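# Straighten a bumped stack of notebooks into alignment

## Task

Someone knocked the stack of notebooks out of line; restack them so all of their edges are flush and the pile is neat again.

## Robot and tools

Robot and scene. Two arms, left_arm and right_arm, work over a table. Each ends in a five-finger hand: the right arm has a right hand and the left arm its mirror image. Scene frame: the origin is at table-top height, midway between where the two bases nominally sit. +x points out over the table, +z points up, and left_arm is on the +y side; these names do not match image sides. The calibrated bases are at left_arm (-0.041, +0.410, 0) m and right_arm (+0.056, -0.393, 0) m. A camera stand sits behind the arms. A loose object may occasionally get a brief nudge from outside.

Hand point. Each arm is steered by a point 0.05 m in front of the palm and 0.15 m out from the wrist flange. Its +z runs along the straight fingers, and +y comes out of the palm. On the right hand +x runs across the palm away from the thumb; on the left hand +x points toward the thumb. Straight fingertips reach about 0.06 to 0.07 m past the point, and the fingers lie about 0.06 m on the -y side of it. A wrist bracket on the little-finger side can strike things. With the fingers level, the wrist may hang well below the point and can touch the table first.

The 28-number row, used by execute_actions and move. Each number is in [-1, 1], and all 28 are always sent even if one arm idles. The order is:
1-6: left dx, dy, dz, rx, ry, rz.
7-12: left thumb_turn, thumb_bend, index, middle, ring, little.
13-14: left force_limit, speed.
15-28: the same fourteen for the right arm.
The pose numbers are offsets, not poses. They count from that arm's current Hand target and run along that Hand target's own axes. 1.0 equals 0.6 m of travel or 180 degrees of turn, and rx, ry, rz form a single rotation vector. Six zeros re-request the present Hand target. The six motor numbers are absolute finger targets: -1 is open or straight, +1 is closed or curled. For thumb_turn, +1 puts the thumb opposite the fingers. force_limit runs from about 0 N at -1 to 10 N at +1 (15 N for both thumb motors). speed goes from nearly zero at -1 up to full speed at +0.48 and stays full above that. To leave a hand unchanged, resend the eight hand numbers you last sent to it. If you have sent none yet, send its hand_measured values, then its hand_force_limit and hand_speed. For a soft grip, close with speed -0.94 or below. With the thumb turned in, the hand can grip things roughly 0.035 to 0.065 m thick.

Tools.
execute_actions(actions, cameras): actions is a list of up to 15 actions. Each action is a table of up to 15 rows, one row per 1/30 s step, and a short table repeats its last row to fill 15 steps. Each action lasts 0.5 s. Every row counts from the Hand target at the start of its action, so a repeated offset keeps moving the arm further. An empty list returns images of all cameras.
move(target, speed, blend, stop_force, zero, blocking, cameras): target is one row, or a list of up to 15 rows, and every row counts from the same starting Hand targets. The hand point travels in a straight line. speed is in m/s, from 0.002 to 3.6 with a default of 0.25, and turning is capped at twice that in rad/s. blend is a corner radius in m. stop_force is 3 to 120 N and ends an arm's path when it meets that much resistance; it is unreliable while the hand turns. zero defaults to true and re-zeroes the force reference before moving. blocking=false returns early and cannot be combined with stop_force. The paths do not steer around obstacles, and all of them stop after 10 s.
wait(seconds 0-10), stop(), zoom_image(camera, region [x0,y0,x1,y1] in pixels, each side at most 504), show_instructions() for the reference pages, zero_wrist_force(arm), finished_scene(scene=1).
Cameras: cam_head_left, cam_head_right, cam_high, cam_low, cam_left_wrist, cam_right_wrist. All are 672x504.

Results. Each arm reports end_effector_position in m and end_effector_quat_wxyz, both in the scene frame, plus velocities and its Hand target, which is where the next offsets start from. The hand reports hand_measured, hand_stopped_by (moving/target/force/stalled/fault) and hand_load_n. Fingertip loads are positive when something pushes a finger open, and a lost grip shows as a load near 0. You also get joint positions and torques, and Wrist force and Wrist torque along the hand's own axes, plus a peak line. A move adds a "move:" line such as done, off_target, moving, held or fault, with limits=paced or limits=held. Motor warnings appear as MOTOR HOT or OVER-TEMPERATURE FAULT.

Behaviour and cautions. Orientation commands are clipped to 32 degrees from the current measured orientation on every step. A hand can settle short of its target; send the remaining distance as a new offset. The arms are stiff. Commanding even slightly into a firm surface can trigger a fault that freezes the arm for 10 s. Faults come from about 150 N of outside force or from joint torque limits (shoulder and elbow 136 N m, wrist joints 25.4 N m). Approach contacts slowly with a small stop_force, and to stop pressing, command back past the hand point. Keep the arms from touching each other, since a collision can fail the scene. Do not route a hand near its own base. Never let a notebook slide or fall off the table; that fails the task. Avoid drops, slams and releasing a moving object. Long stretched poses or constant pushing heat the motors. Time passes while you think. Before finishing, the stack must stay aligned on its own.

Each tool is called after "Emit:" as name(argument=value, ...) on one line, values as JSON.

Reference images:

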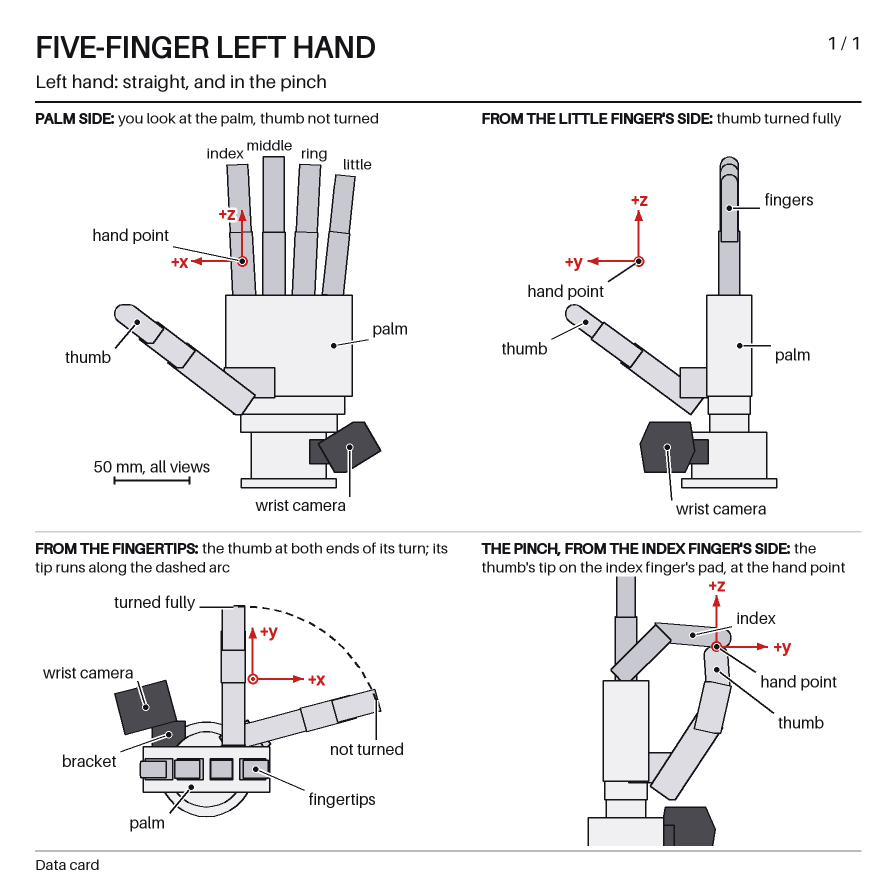

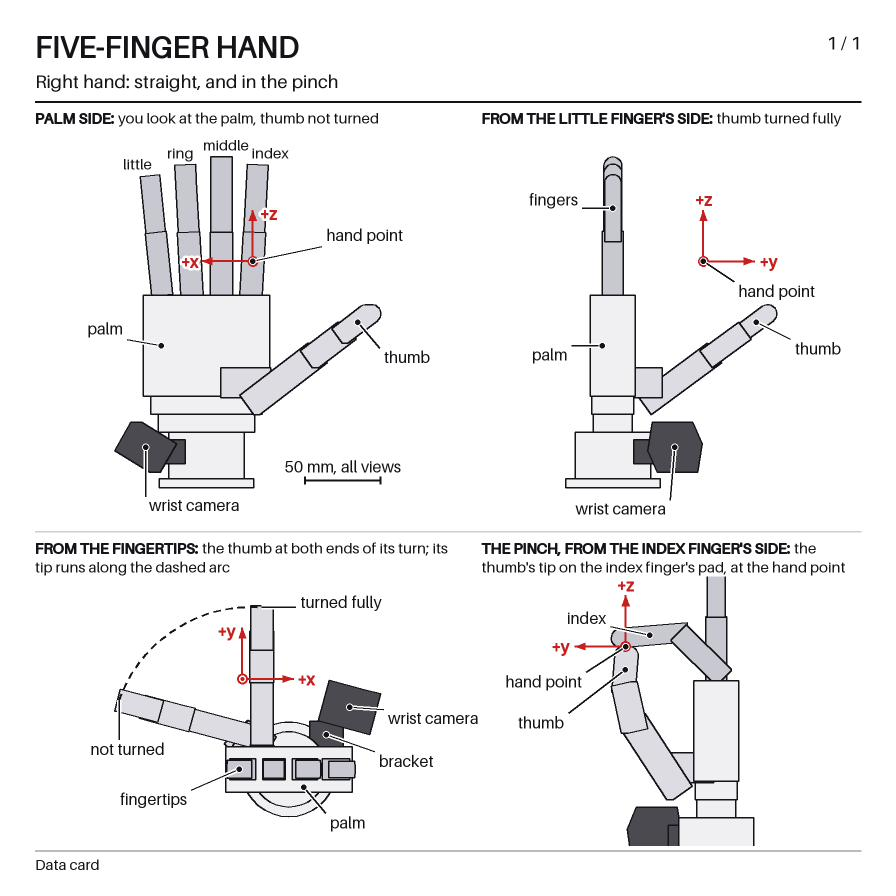

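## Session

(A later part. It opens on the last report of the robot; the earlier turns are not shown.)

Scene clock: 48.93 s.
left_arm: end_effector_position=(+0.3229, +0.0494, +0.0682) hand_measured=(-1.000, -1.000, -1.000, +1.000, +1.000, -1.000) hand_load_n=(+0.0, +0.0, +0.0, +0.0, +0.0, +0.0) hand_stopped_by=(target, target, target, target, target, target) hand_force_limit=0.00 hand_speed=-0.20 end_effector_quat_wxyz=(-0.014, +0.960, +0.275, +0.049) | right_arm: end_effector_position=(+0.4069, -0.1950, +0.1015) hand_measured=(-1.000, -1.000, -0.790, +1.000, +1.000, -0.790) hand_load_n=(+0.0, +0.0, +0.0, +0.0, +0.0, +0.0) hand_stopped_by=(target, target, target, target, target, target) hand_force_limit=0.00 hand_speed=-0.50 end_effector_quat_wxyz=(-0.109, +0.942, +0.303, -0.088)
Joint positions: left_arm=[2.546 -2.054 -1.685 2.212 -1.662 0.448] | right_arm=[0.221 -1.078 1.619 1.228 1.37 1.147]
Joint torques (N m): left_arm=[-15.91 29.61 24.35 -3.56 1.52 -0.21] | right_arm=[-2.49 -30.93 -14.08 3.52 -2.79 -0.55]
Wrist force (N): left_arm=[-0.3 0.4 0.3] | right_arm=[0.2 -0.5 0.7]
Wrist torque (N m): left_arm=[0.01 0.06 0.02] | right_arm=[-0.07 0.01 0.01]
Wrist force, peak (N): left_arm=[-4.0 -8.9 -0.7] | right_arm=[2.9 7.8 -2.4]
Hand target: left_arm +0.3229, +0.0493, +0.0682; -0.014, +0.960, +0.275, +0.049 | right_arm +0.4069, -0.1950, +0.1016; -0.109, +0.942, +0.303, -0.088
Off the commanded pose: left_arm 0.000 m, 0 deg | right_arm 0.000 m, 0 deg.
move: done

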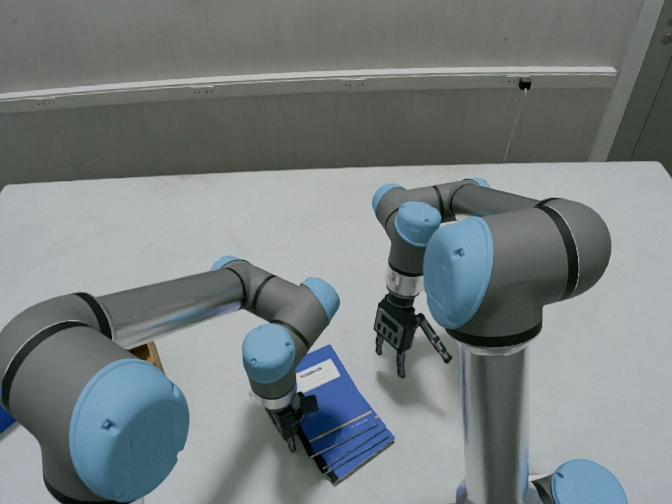

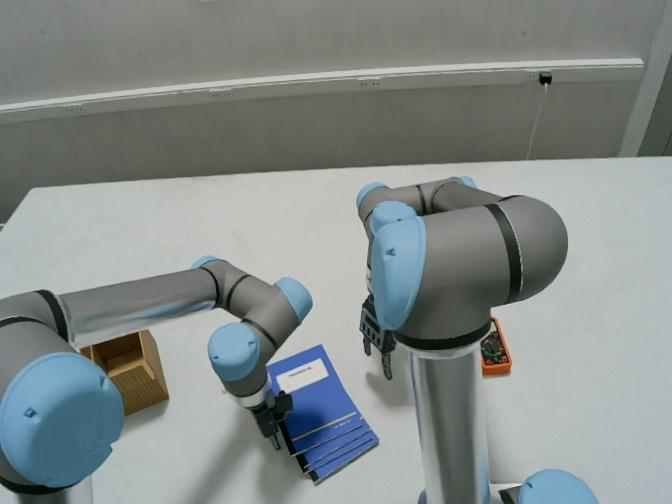

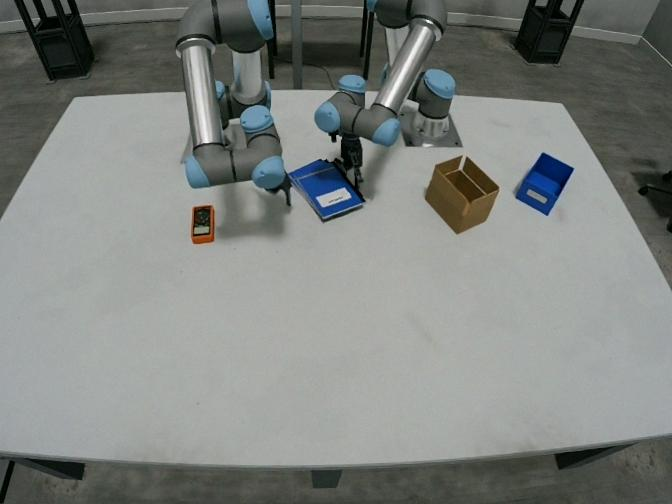

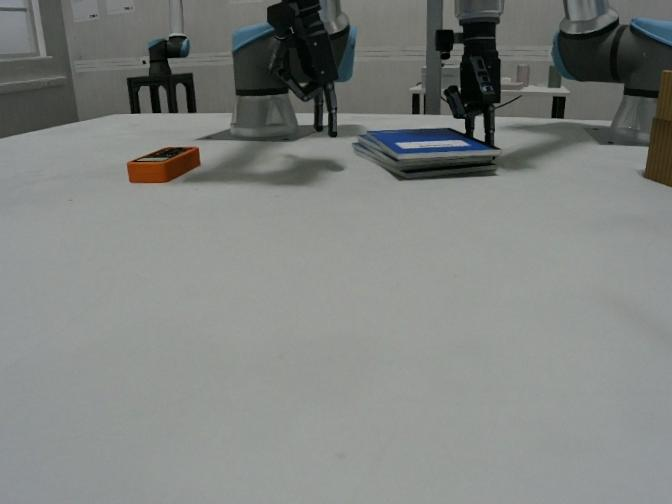

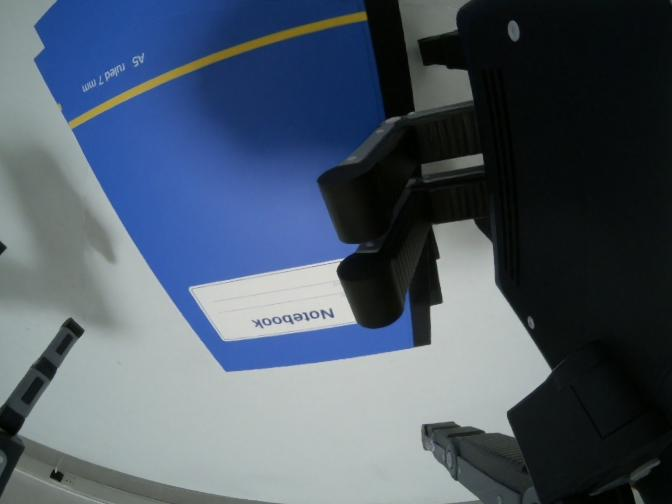

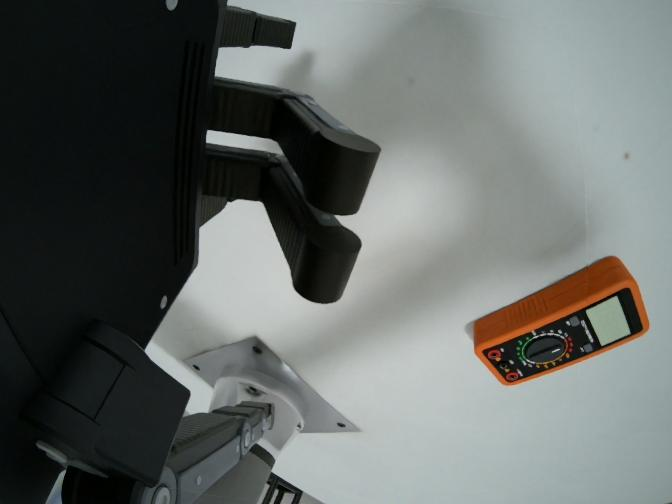

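Emit:
move(target=[0,0.0892,0,0,0,0,-1,-1,-1,1,1,-1,0,-0.2,0,0,0,0,0,0,-1,-1,-0.79,1,1,-0.79,0,-0.5], speed=0.04, stop_force=25, cameras=["all"])

Emit:
zoom_image(camera="cam_head_left", region=[270, 330, 440, 500])

Emit:
zoom_image(camera="cam_high", region=[270, 140, 380, 230])

Scene clock: 51.43 s.
left_arm: end_effector_position=(+0.3512, +0.0039, +0.0682) hand_measured=(-1.000, -1.000, -1.000, +1.000, +1.000, -1.000) hand_load_n=(+0.0, +0.0, +0.0, +0.0, +0.0, +0.0) hand_stopped_by=(target, target, target, target, target, target) hand_force_limit=0.00 hand_speed=-0.20 end_effector_quat_wxyz=(-0.014, +0.960, +0.275, +0.049) | right_arm: end_effector_position=(+0.4069, -0.1950, +0.1016) hand_measured=(-1.000, -1.000, -0.790, +1.000, +1.000, -0.790) hand_load_n=(+0.0, +0.0, +0.0, +0.0, +0.0, +0.0) hand_stopped_by=(target, target, target, target, target, target) hand_force_limit=0.00 hand_speed=-0.50 end_effector_quat_wxyz=(-0.109, +0.942, +0.303, -0.088)
Joint positions: left_arm=[2.497 -2.165 -1.503 2.136 -1.665 0.399] | right_arm=[0.221 -1.078 1.619 1.228 1.37 1.147]
Joint torques (N m): left_arm=[12.91 51.49 4.68 -2.56 -1.63 1.16] | right_arm=[-5.01 -27.69 -19.28 4.62 -2.55 -1.4]
Wrist force (N): left_arm=[-0.2 0.2 0.6] | right_arm=[0.3 -0.4 0.7]
Wrist torque (N m): left_arm=[0.04 0.02 0.04] | right_arm=[-0.06 -0.01 0.02]
Wrist force, peak (N): left_arm=[-0.1 -3.0 1.3] | right_arm=[0.3 -0.6 0.9]
Hand target: left_arm +0.3512, +0.0039, +0.0682; -0.014, +0.960, +0.275, +0.049 | right_arm +0.4069, -0.1950, +0.1016; -0.109, +0.942, +0.303, -0.088
Off the commanded pose: left_arm 0.000 m, 0 deg | right_arm 0.000 m, 0 deg.
move: done

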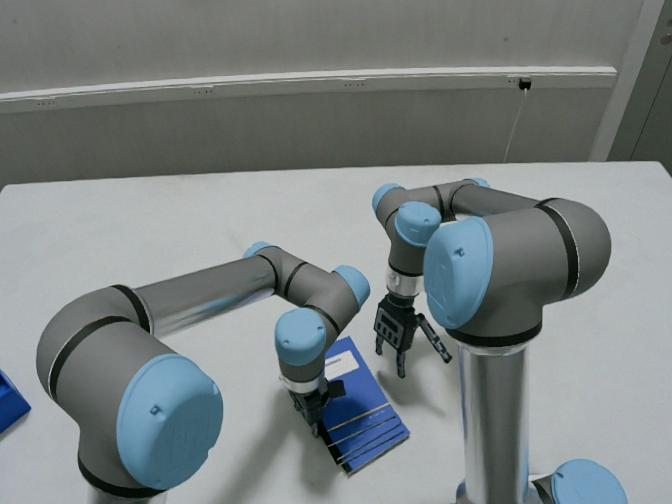

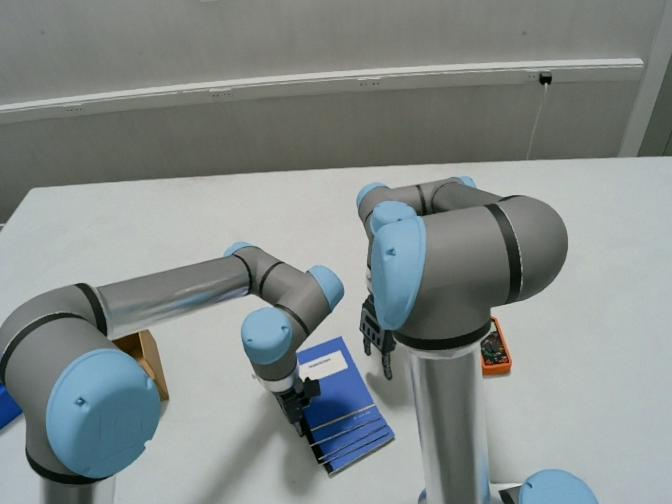

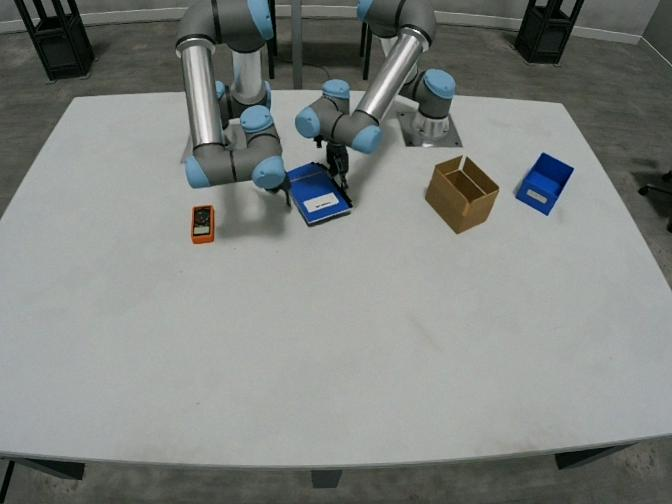

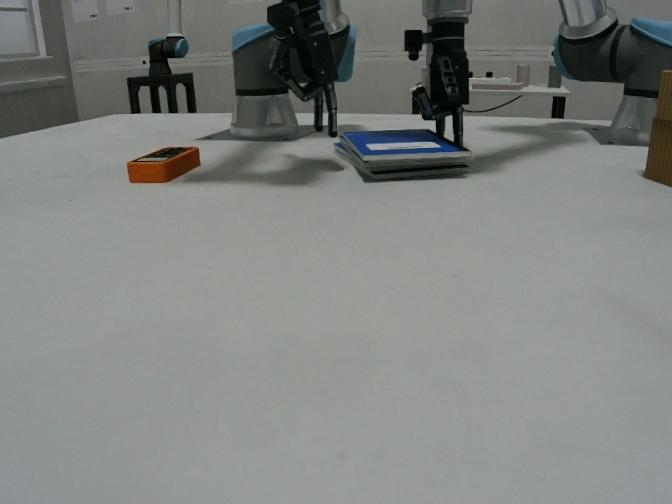

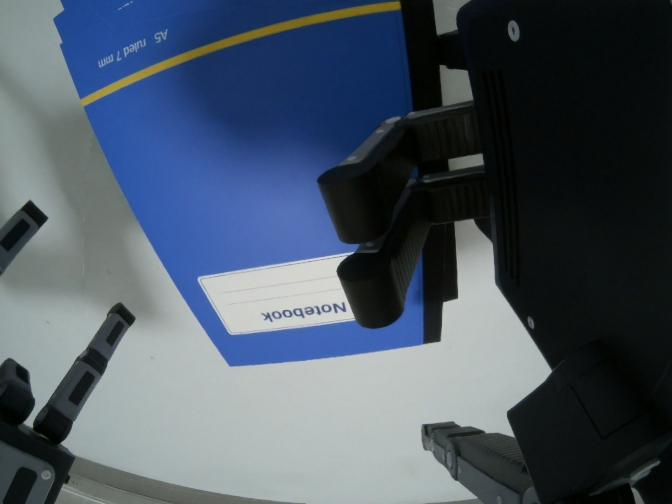

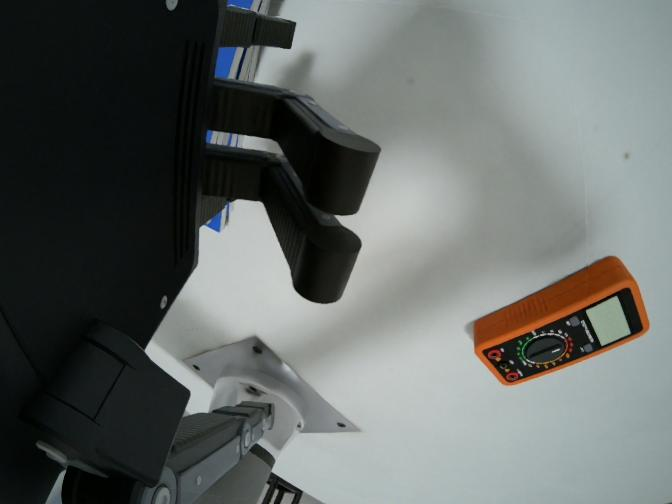

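Scaled by 2.965 from the camera's 672x504 image, which has a finer 960x720 frame.

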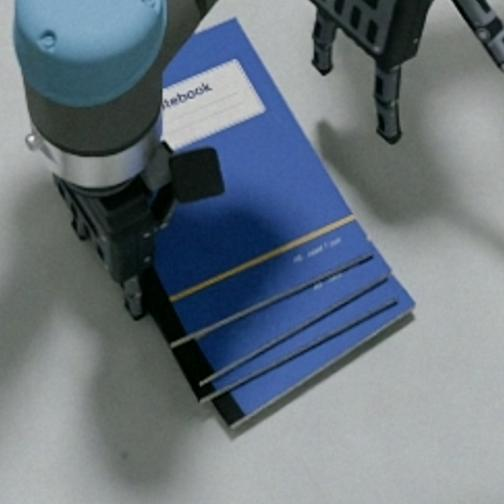

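Scaled by 4.582 from the camera's 672x504 image, which has a finer 960x720 frame.

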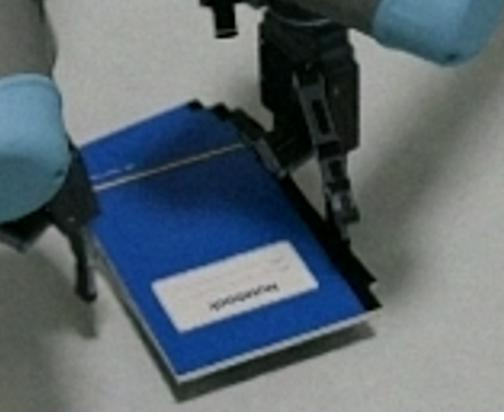

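Emit:
move(target=[[0,-0.0333,0,0,0,0,-1,-1,-1,1,1,-1,0,-0.2,0,0,0,0,0,0,-1,-1,-0.79,1,1,-0.79,0,-0.5],[0.039,-0.2167,-0.3843,0,0,0,-1,-1,-1,1,1,-1,0,-0.2,0,0,0,0,0,0,-1,-1,-0.79,1,1,-0.79,0,-0.5]], speed=0.2, blend=0.015, cameras=["all"])

Emit:
zoom_image(camera="cam_head_left", region=[270, 330, 440, 500])

Emit:
zoom_image(camera="cam_high", region=[270, 140, 380, 230])

Emit:
zoom_image(camera="cam_left_wrist", region=[50, 0, 310, 260])

Scene clock: 53.63 s.
left_arm: end_effector_position=(+0.2823, +0.1142, +0.2999) hand_measured=(-1.000, -1.000, -1.000, +1.000, +1.000, -1.000) hand_load_n=(+0.0, +0.0, +0.0, +0.0, +0.0, +0.0) hand_stopped_by=(target, target, target, target, target, target) hand_force_limit=0.00 hand_speed=-0.20 end_effector_quat_wxyz=(-0.014, +0.960, +0.275, +0.049) end_effector_velocity=(-0.002, +0.000, +0.001) end_effector_angular_velocity=(+0.001, +0.004, -0.001) | right_arm: end_effector_position=(+0.4069, -0.1950, +0.1016) hand_measured=(-1.000, -1.000, -0.790, +1.000, +1.000, -0.790) hand_load_n=(+0.0, +0.0, +0.0, +0.0, +0.0, +0.0) hand_stopped_by=(target, target, target, target, target, target) hand_force_limit=0.00 hand_speed=-0.50 end_effector_quat_wxyz=(-0.109, +0.942, +0.303, -0.088)
Joint positions: left_arm=[2.64 -1.69 -1.537 1.709 -1.658 0.543] | right_arm=[0.221 -1.078 1.619 1.228 1.37 1.147]
Joint velocities: left_arm=[0 0.002 0 -0.005 0.001 0] | right_arm=[within noise]
Joint torques (N m): left_arm=[-12.93 33.65 12.87 -3.43 1.37 -0.39] | right_arm=[-4.87 -28.04 -19.26 4.43 -2.73 -1.46]
Wrist force (N): left_arm=[-0.5 0.3 0.3] | right_arm=[0.2 -0.5 0.8]
Wrist torque (N m): left_arm=[0.05 0.11 -0.04] | right_arm=[-0.09 0.01 0.02]
Wrist force, peak (N): left_arm=[-0.1 2.2 0.5] | right_arm=[0.2 -0.7 0.9]
Hand target: left_arm +0.2822, +0.1142, +0.3000; -0.014, +0.960, +0.275, +0.049 | right_arm +0.4069, -0.1950, +0.1016; -0.109, +0.942, +0.303, -0.088
Off the commanded pose: left_arm 0.000 m, 0 deg | right_arm 0.000 m, 0 deg.
move: done; blend cut to 0.01 m at target 1

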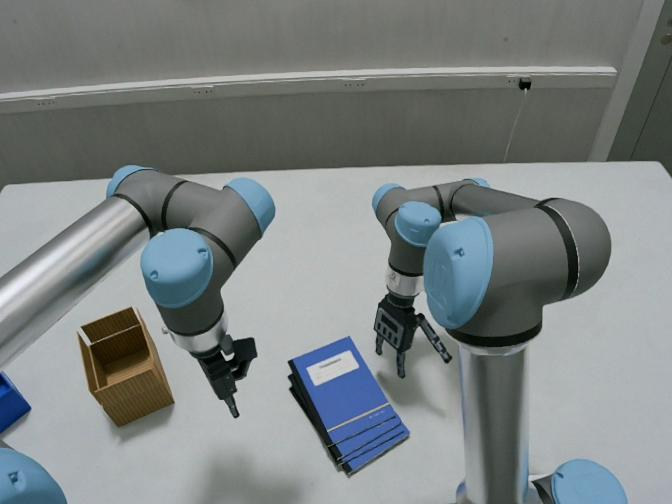

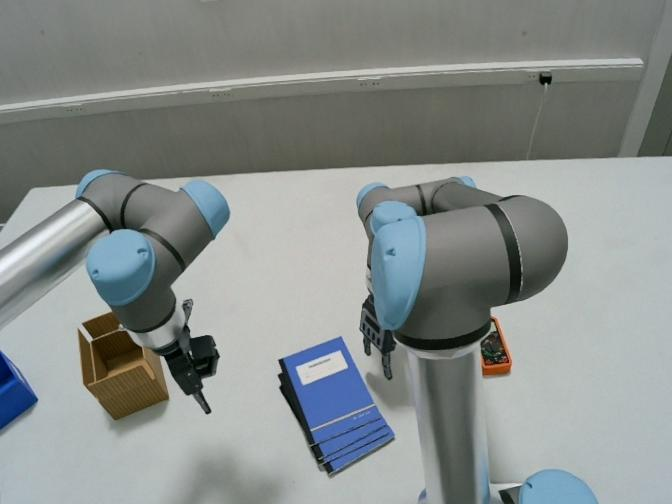

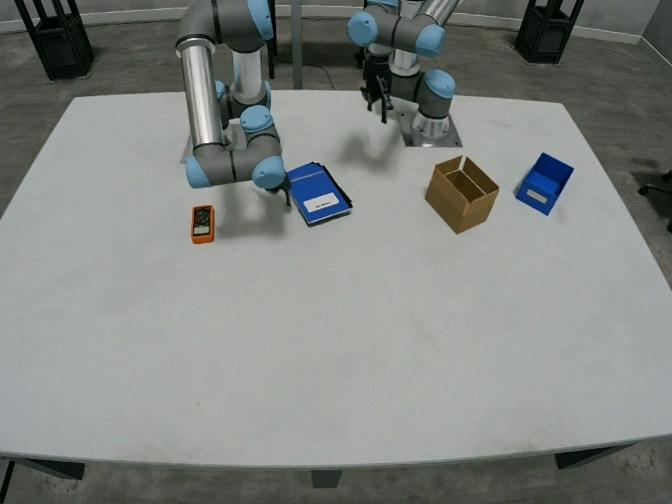

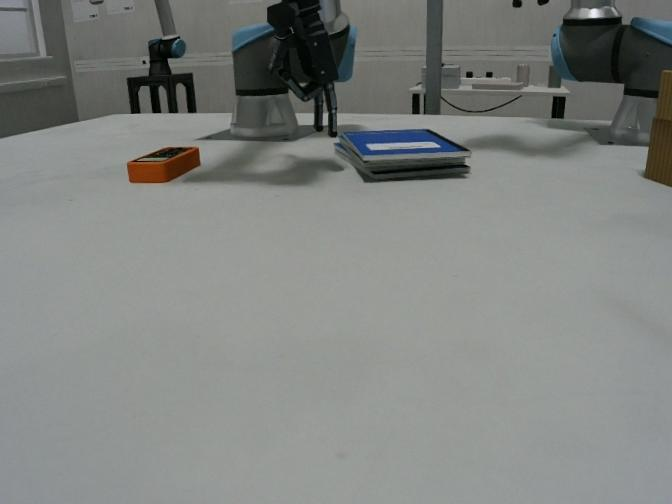

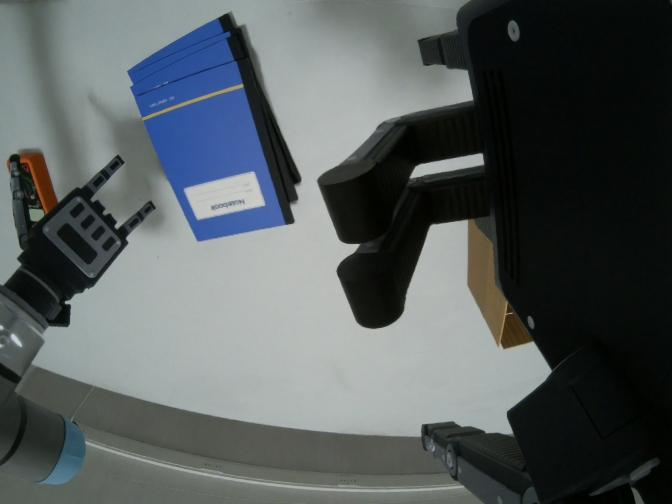

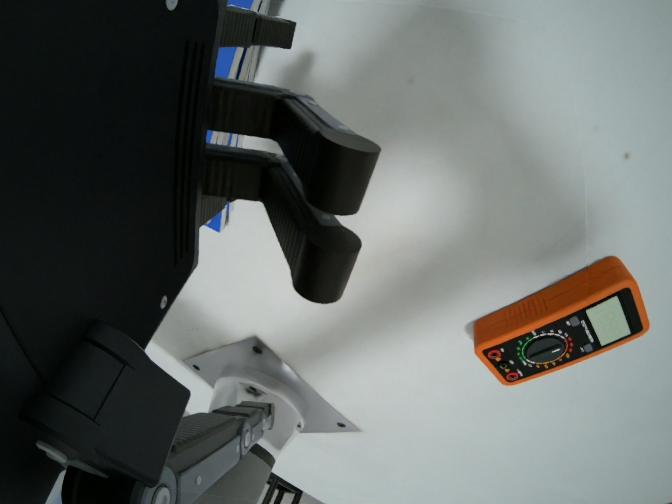

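Scaled by 2.965 from the camera's 672x504 image, which has a finer 960x720 frame.

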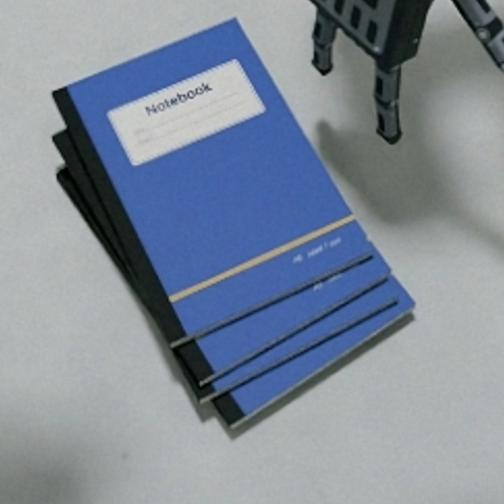

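Scaled by 4.582 from the camera's 672x504 image, which has a finer 960x720 frame.

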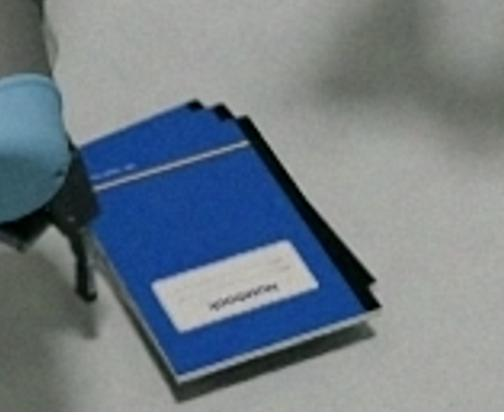

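Scaled by 1.938 from the camera's 672x504 image, which has a finer 960x720 frame.

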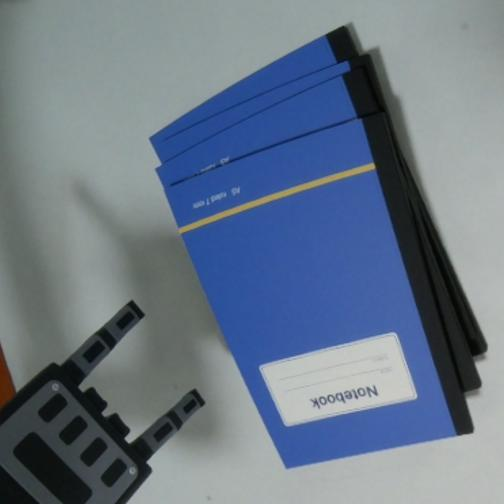

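Emit:
move(target=[0.0285,0.1817,0.3045,-0.0067,0,0.0663,-1,-1,-1,1,1,-1,0,-0.2,-0.1595,-0.0637,0.0332,0.0081,0.0216,0.0801,-1,-1,-0.79,1,1,-0.79,0,-0.5], speed=0.2, cameras=["all"])

Scene clock: 57.47 s.
left_arm: end_effector_position=(+0.3701, +0.0405, +0.1201) hand_measured=(-1.000, -1.000, -1.000, +1.000, +1.000, -1.000) hand_load_n=(+0.0, +0.0, +0.0, +0.0, +0.0, +0.0) hand_stopped_by=(target, target, target, target, target, target) hand_force_limit=0.00 hand_speed=-0.20 end_effector_quat_wxyz=(-0.009, +0.984, +0.173, +0.050) | right_arm: end_effector_position=(+0.3046, -0.2183, +0.1019) hand_measured=(-1.000, -1.000, -0.790, +1.000, +1.000, -0.790) hand_load_n=(+0.0, +0.0, +0.0, +0.0, +0.0, +0.0) hand_stopped_by=(target, target, target, target, target, target) hand_force_limit=0.00 hand_speed=-0.50 end_effector_quat_wxyz=(-0.120, +0.974, +0.178, -0.073)
Joint positions: left_arm=[2.621 -2.057 -1.521 2.075 -1.646 0.733] | right_arm=[0.176 -1.3 1.933 1.088 1.332 1.366]
Joint torques (N m): left_arm=[-1.68 29.95 5.92 -0.99 -0.6 0.19] | right_arm=[8.32 -30.39 -9.84 3.83 2.11 -0.11]
Wrist force (N): left_arm=[-0.4 0.5 0.2] | right_arm=[0.0 -0.7 0.7]
Wrist torque (N m): left_arm=[0.06 0.06 0.04] | right_arm=[-0.13 0.02 0.06]
Wrist force, peak (N): left_arm=[0.3 1.1 2.0] | right_arm=[0.3 -0.9 1.0]
Hand target: left_arm +0.3701, +0.0405, +0.1200; -0.009, +0.984, +0.173, +0.050 | right_arm +0.3045, -0.2183, +0.1019; -0.120, +0.974, +0.178, -0.073
Off the commanded pose: left_arm 0.000 m, 0 deg | right_arm 0.000 m, 0 deg.
move: done

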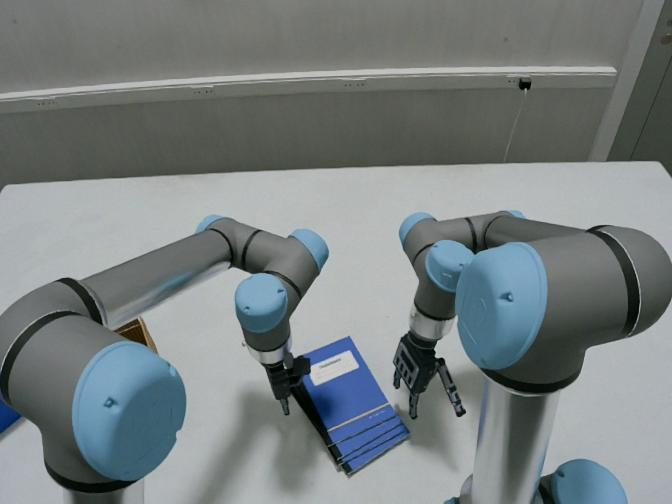

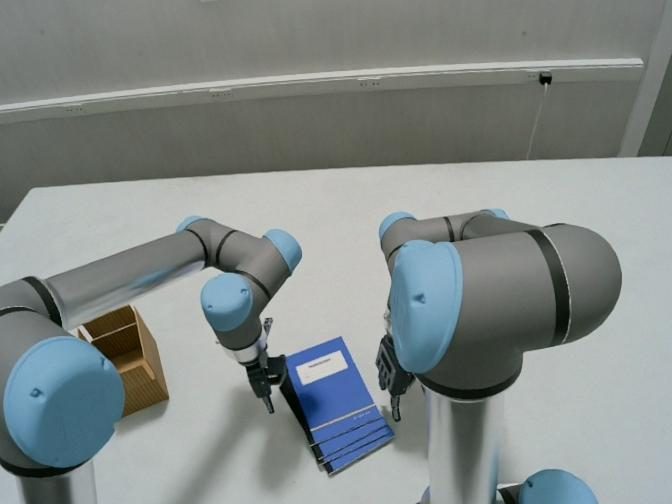

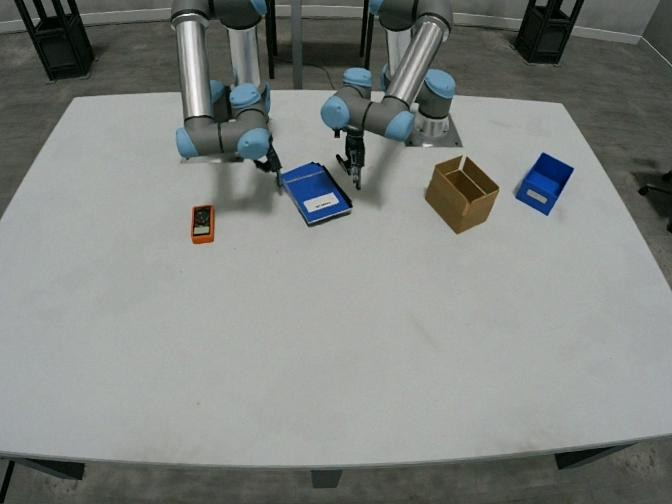

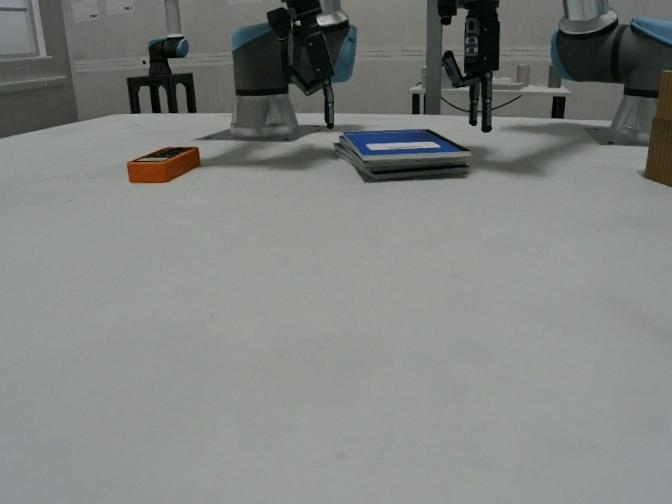

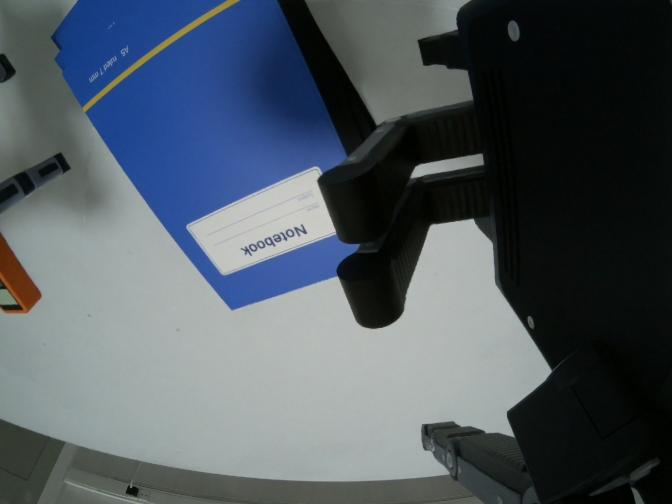

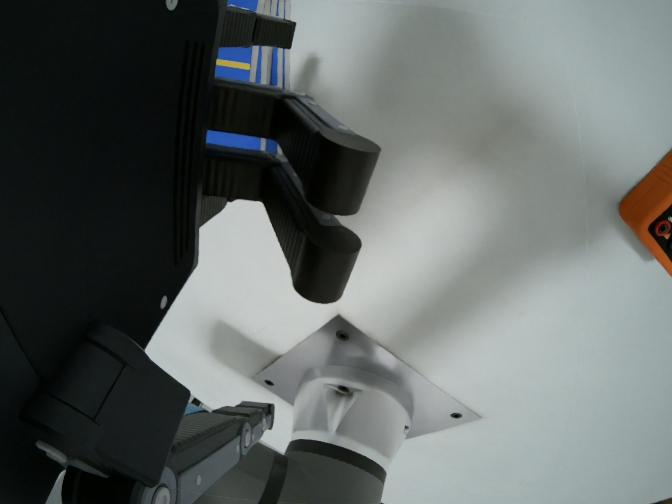

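Emit:
move(target=[-0.0088,0,0.0862,0,0,0,-1,-1,-1,1,1,-1,0,-0.2,0.0082,0.0217,0.0807,0,0,0,-1,-1,-0.79,1,1,-0.79,0,-0.5], speed=0.08, stop_force=5, cameras=["cam_head_left","cam_low","cam_left_wrist"])

Emit:
zoom_image(camera="cam_head_left", region=[240, 330, 460, 500])

Emit:
zoom_image(camera="cam_low", region=[290, 80, 530, 210])

Scene clock: 59.33 s.
left_arm: end_effector_position=(+0.3701, +0.0405, +0.0680) hand_measured=(-1.000, -1.000, -1.000, +1.000, +1.000, -1.000) hand_load_n=(+0.0, +0.0, +0.0, +0.0, +0.0, +0.0) hand_stopped_by=(target, target, target, target, target, target) hand_force_limit=0.00 hand_speed=-0.20 end_effector_quat_wxyz=(-0.009, +0.984, +0.173, +0.050) | right_arm: end_effector_position=(+0.3044, -0.2183, +0.0515) hand_measured=(-1.000, -1.000, -0.790, +1.000, +1.000, -0.790) hand_load_n=(+0.0, +0.0, +0.0, +0.0, +0.0, +0.0) hand_stopped_by=(target, target, target, target, target, target) hand_force_limit=0.00 hand_speed=-0.50 end_effector_quat_wxyz=(-0.120, +0.974, +0.178, -0.073)
Joint positions: left_arm=[2.621 -2.115 -1.578 2.191 -1.647 0.734] | right_arm=[0.176 -1.218 1.983 0.956 1.332 1.366]
Joint torques (N m): left_arm=[11.82 46.41 25.09 -0.63 -1.47 0.76] | right_arm=[7.12 -22.41 -20.6 0.59 1.31 1.22]
Wrist force (N): left_arm=[-0.5 -0.1 0.8] | right_arm=[0.5 -0.8 1.1]
Wrist torque (N m): left_arm=[-0.05 0.08 0.06] | right_arm=[-0.19 -0.07 0.10]
Wrist force, peak (N): left_arm=[-0.4 0.4 1.4] | right_arm=[0.4 -0.4 1.7]
Hand target: left_arm +0.3701, +0.0405, +0.0680; -0.009, +0.984, +0.173, +0.050 | right_arm +0.3044, -0.2183, +0.0515; -0.120, +0.974, +0.178, -0.073
Off the commanded pose: left_arm 0.000 m, 0 deg | right_arm 0.000 m, 0 deg.
move: done
Images, in order (width x height): cam_head_left 672x504, cam_low 672x504, cam_left_wrist 672x504.

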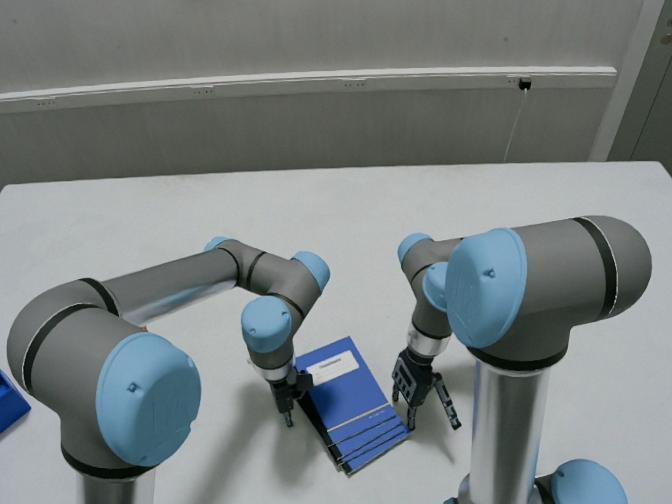

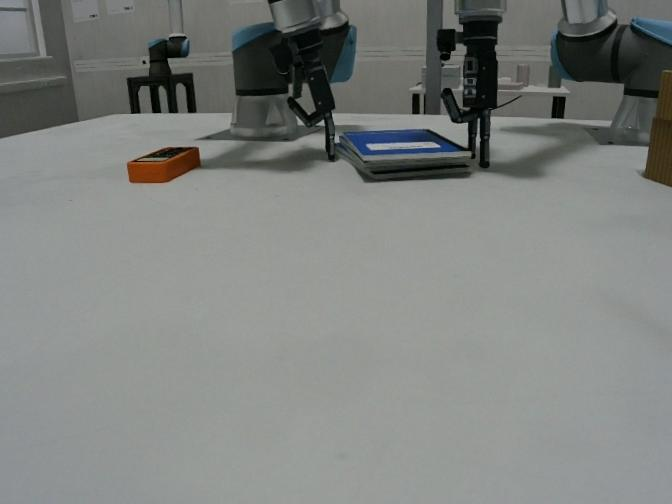

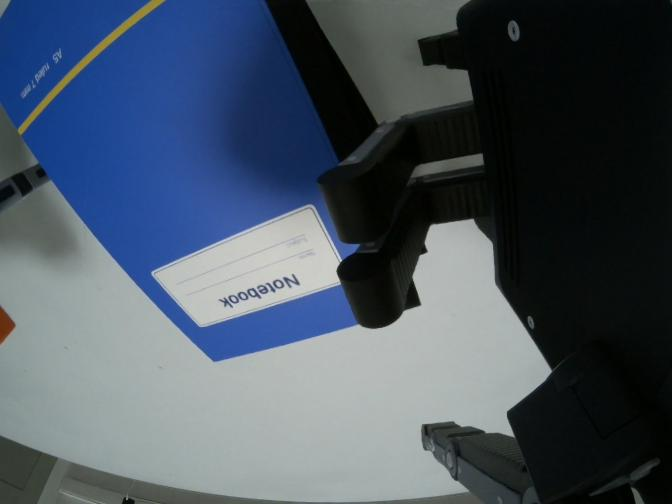

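Scaled by 2.291 from the camera's 672x504 image, which has a finer 960x720 frame.

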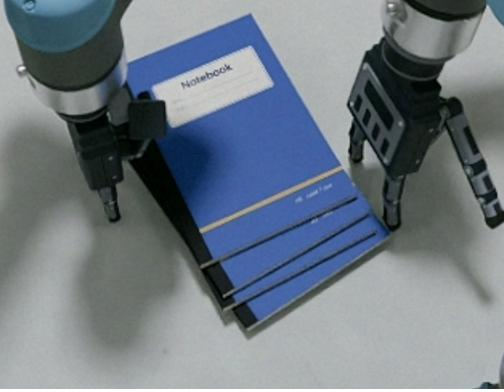

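Scaled by 2.100 from the camera's 672x504 image, which has a finer 960x720 frame.

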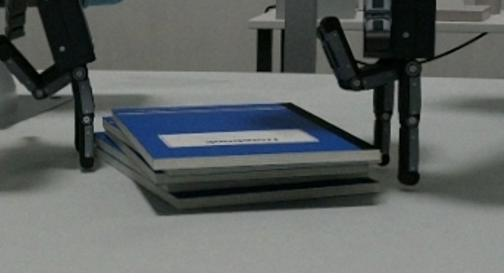

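Emit:
move(target=[0,0.0483,0,0,0,0,-1,-1,-1,1,1,-1,0,-0.2,0.0013,-0.0467,0.0125,0,0,0,-1,-1,-0.79,1,1,-0.79,0,-0.5], speed=0.025, stop_force=10, cameras=["cam_head_left","cam_low","cam_left_wrist"])

Emit:
zoom_image(camera="cam_head_left", region=[240, 330, 460, 500])

Emit:
zoom_image(camera="cam_low", region=[290, 80, 530, 210])

Scene clock: 61.77 s.
left_arm: end_effector_position=(+0.3801, +0.0133, +0.0680) hand_measured=(-1.000, -1.000, -1.000, +1.000, +1.000, -1.000) hand_load_n=(+0.0, +0.0, +0.0, +0.0, +0.0, +0.0) hand_stopped_by=(target, target, target, target, target, target) hand_force_limit=0.00 hand_speed=-0.20 end_effector_quat_wxyz=(-0.009, +0.984, +0.173, +0.050) | right_arm: end_effector_position=(+0.2945, -0.1910, +0.0515) hand_measured=(-1.000, -1.000, -0.790, +1.000, +1.000, -0.790) hand_load_n=(+0.0, +0.0, -2.0, +0.0, +0.0, +0.0) hand_stopped_by=(target, target, target, target, target, target) hand_force_limit=0.00 hand_speed=-0.50 end_effector_quat_wxyz=(-0.120, +0.974, +0.178, -0.073)
Joint positions: left_arm=[2.581 -2.171 -1.485 2.15 -1.649 0.693] | right_arm=[0.262 -1.206 1.959 0.948 1.32 1.454]
Joint torques (N m): left_arm=[13.74 50.04 5.43 -0.78 0.3 1.08] | right_arm=[-5.61 -35.72 -7.54 4.17 1.66 -1.96]
Wrist force (N): left_arm=[-0.4 -0.3 0.1] | right_arm=[-0.2 0.1 -0.1]
Wrist torque (N m): left_arm=[0.01 0.02 0.04] | right_arm=[-0.27 -0.05 -0.02]
Wrist force, peak (N): left_arm=[1.9 -3.3 -1.3] | right_arm=[-1.1 2.1 0.7]
Hand target: left_arm +0.3801, +0.0133, +0.0680; -0.009, +0.984, +0.173, +0.050 | right_arm +0.2945, -0.1910, +0.0515; -0.120, +0.974, +0.178, -0.073
Off the commanded pose: left_arm 0.000 m, 0 deg | right_arm 0.000 m, 0 deg.
move: done
Images, in order (width x height): cam_head_left 672x504, cam_low 672x504, cam_left_wrist 672x504.

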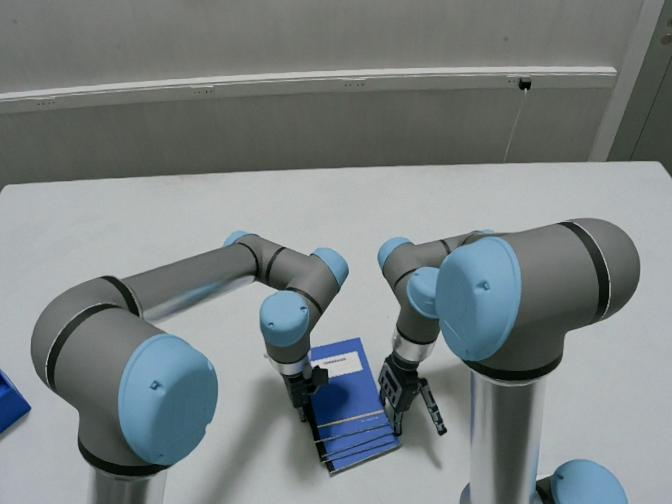

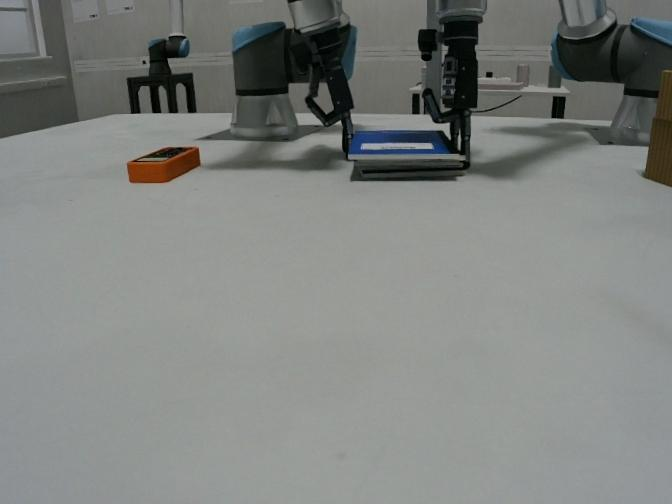

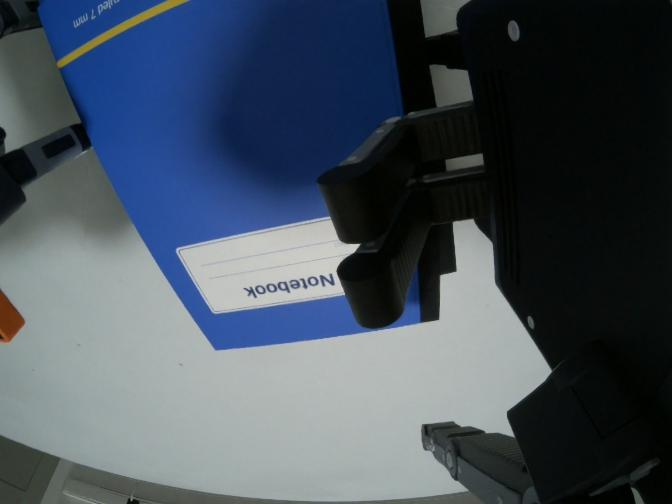

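Scaled by 2.291 from the camera's 672x504 image, which has a finer 960x720 frame.

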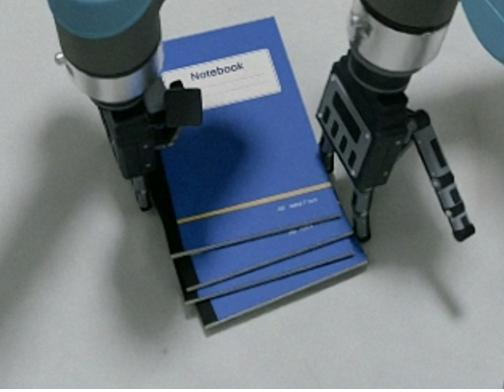

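Scaled by 2.100 from the camera's 672x504 image, which has a finer 960x720 frame.

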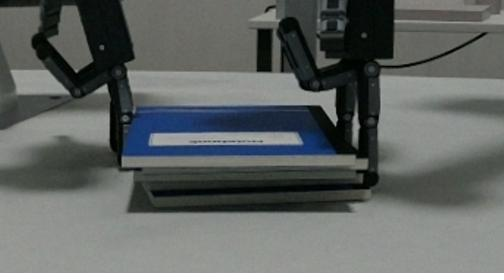

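Emit:
zoom_image(camera="cam_low", region=[430, 120, 490, 190])

Emit:
zoom_image(camera="cam_low", region=[330, 120, 390, 190])

Emit:
zoom_image(camera="cam_head_left", region=[370, 380, 430, 450])

Emit:
zoom_image(camera="cam_head_left", region=[280, 380, 350, 480])

Scaled by 7.200 from the camera's 672x504 image, which has a finer 960x720 frame.

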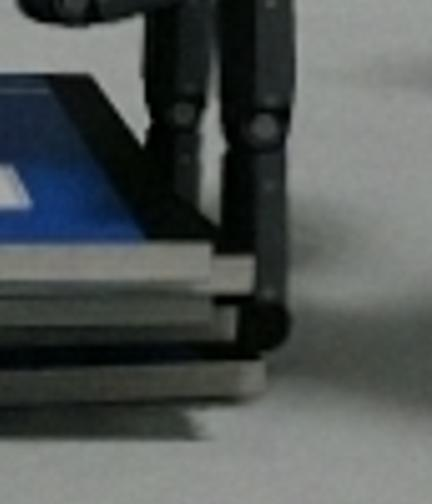

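Scaled by 7.200 from the camera's 672x504 image, which has a finer 960x720 frame.

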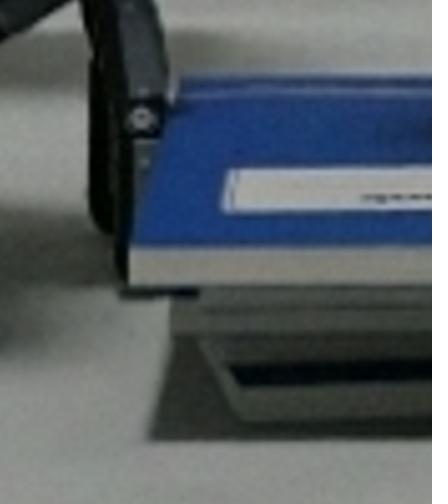

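Scaled by 7.200 from the camera's 672x504 image, which has a finer 960x720 frame.

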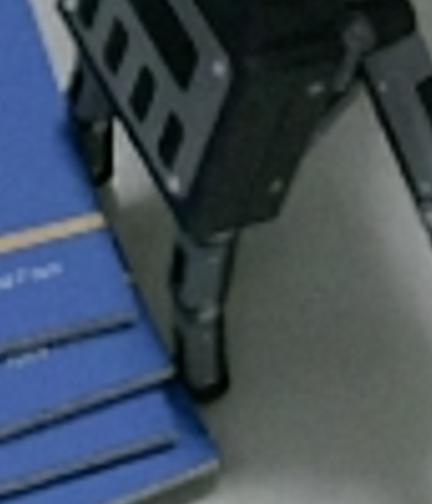

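Scaled by 5.040 from the camera's 672x504 image, which has a finer 960x720 frame.

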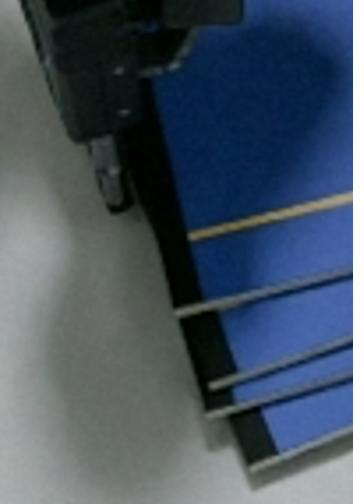

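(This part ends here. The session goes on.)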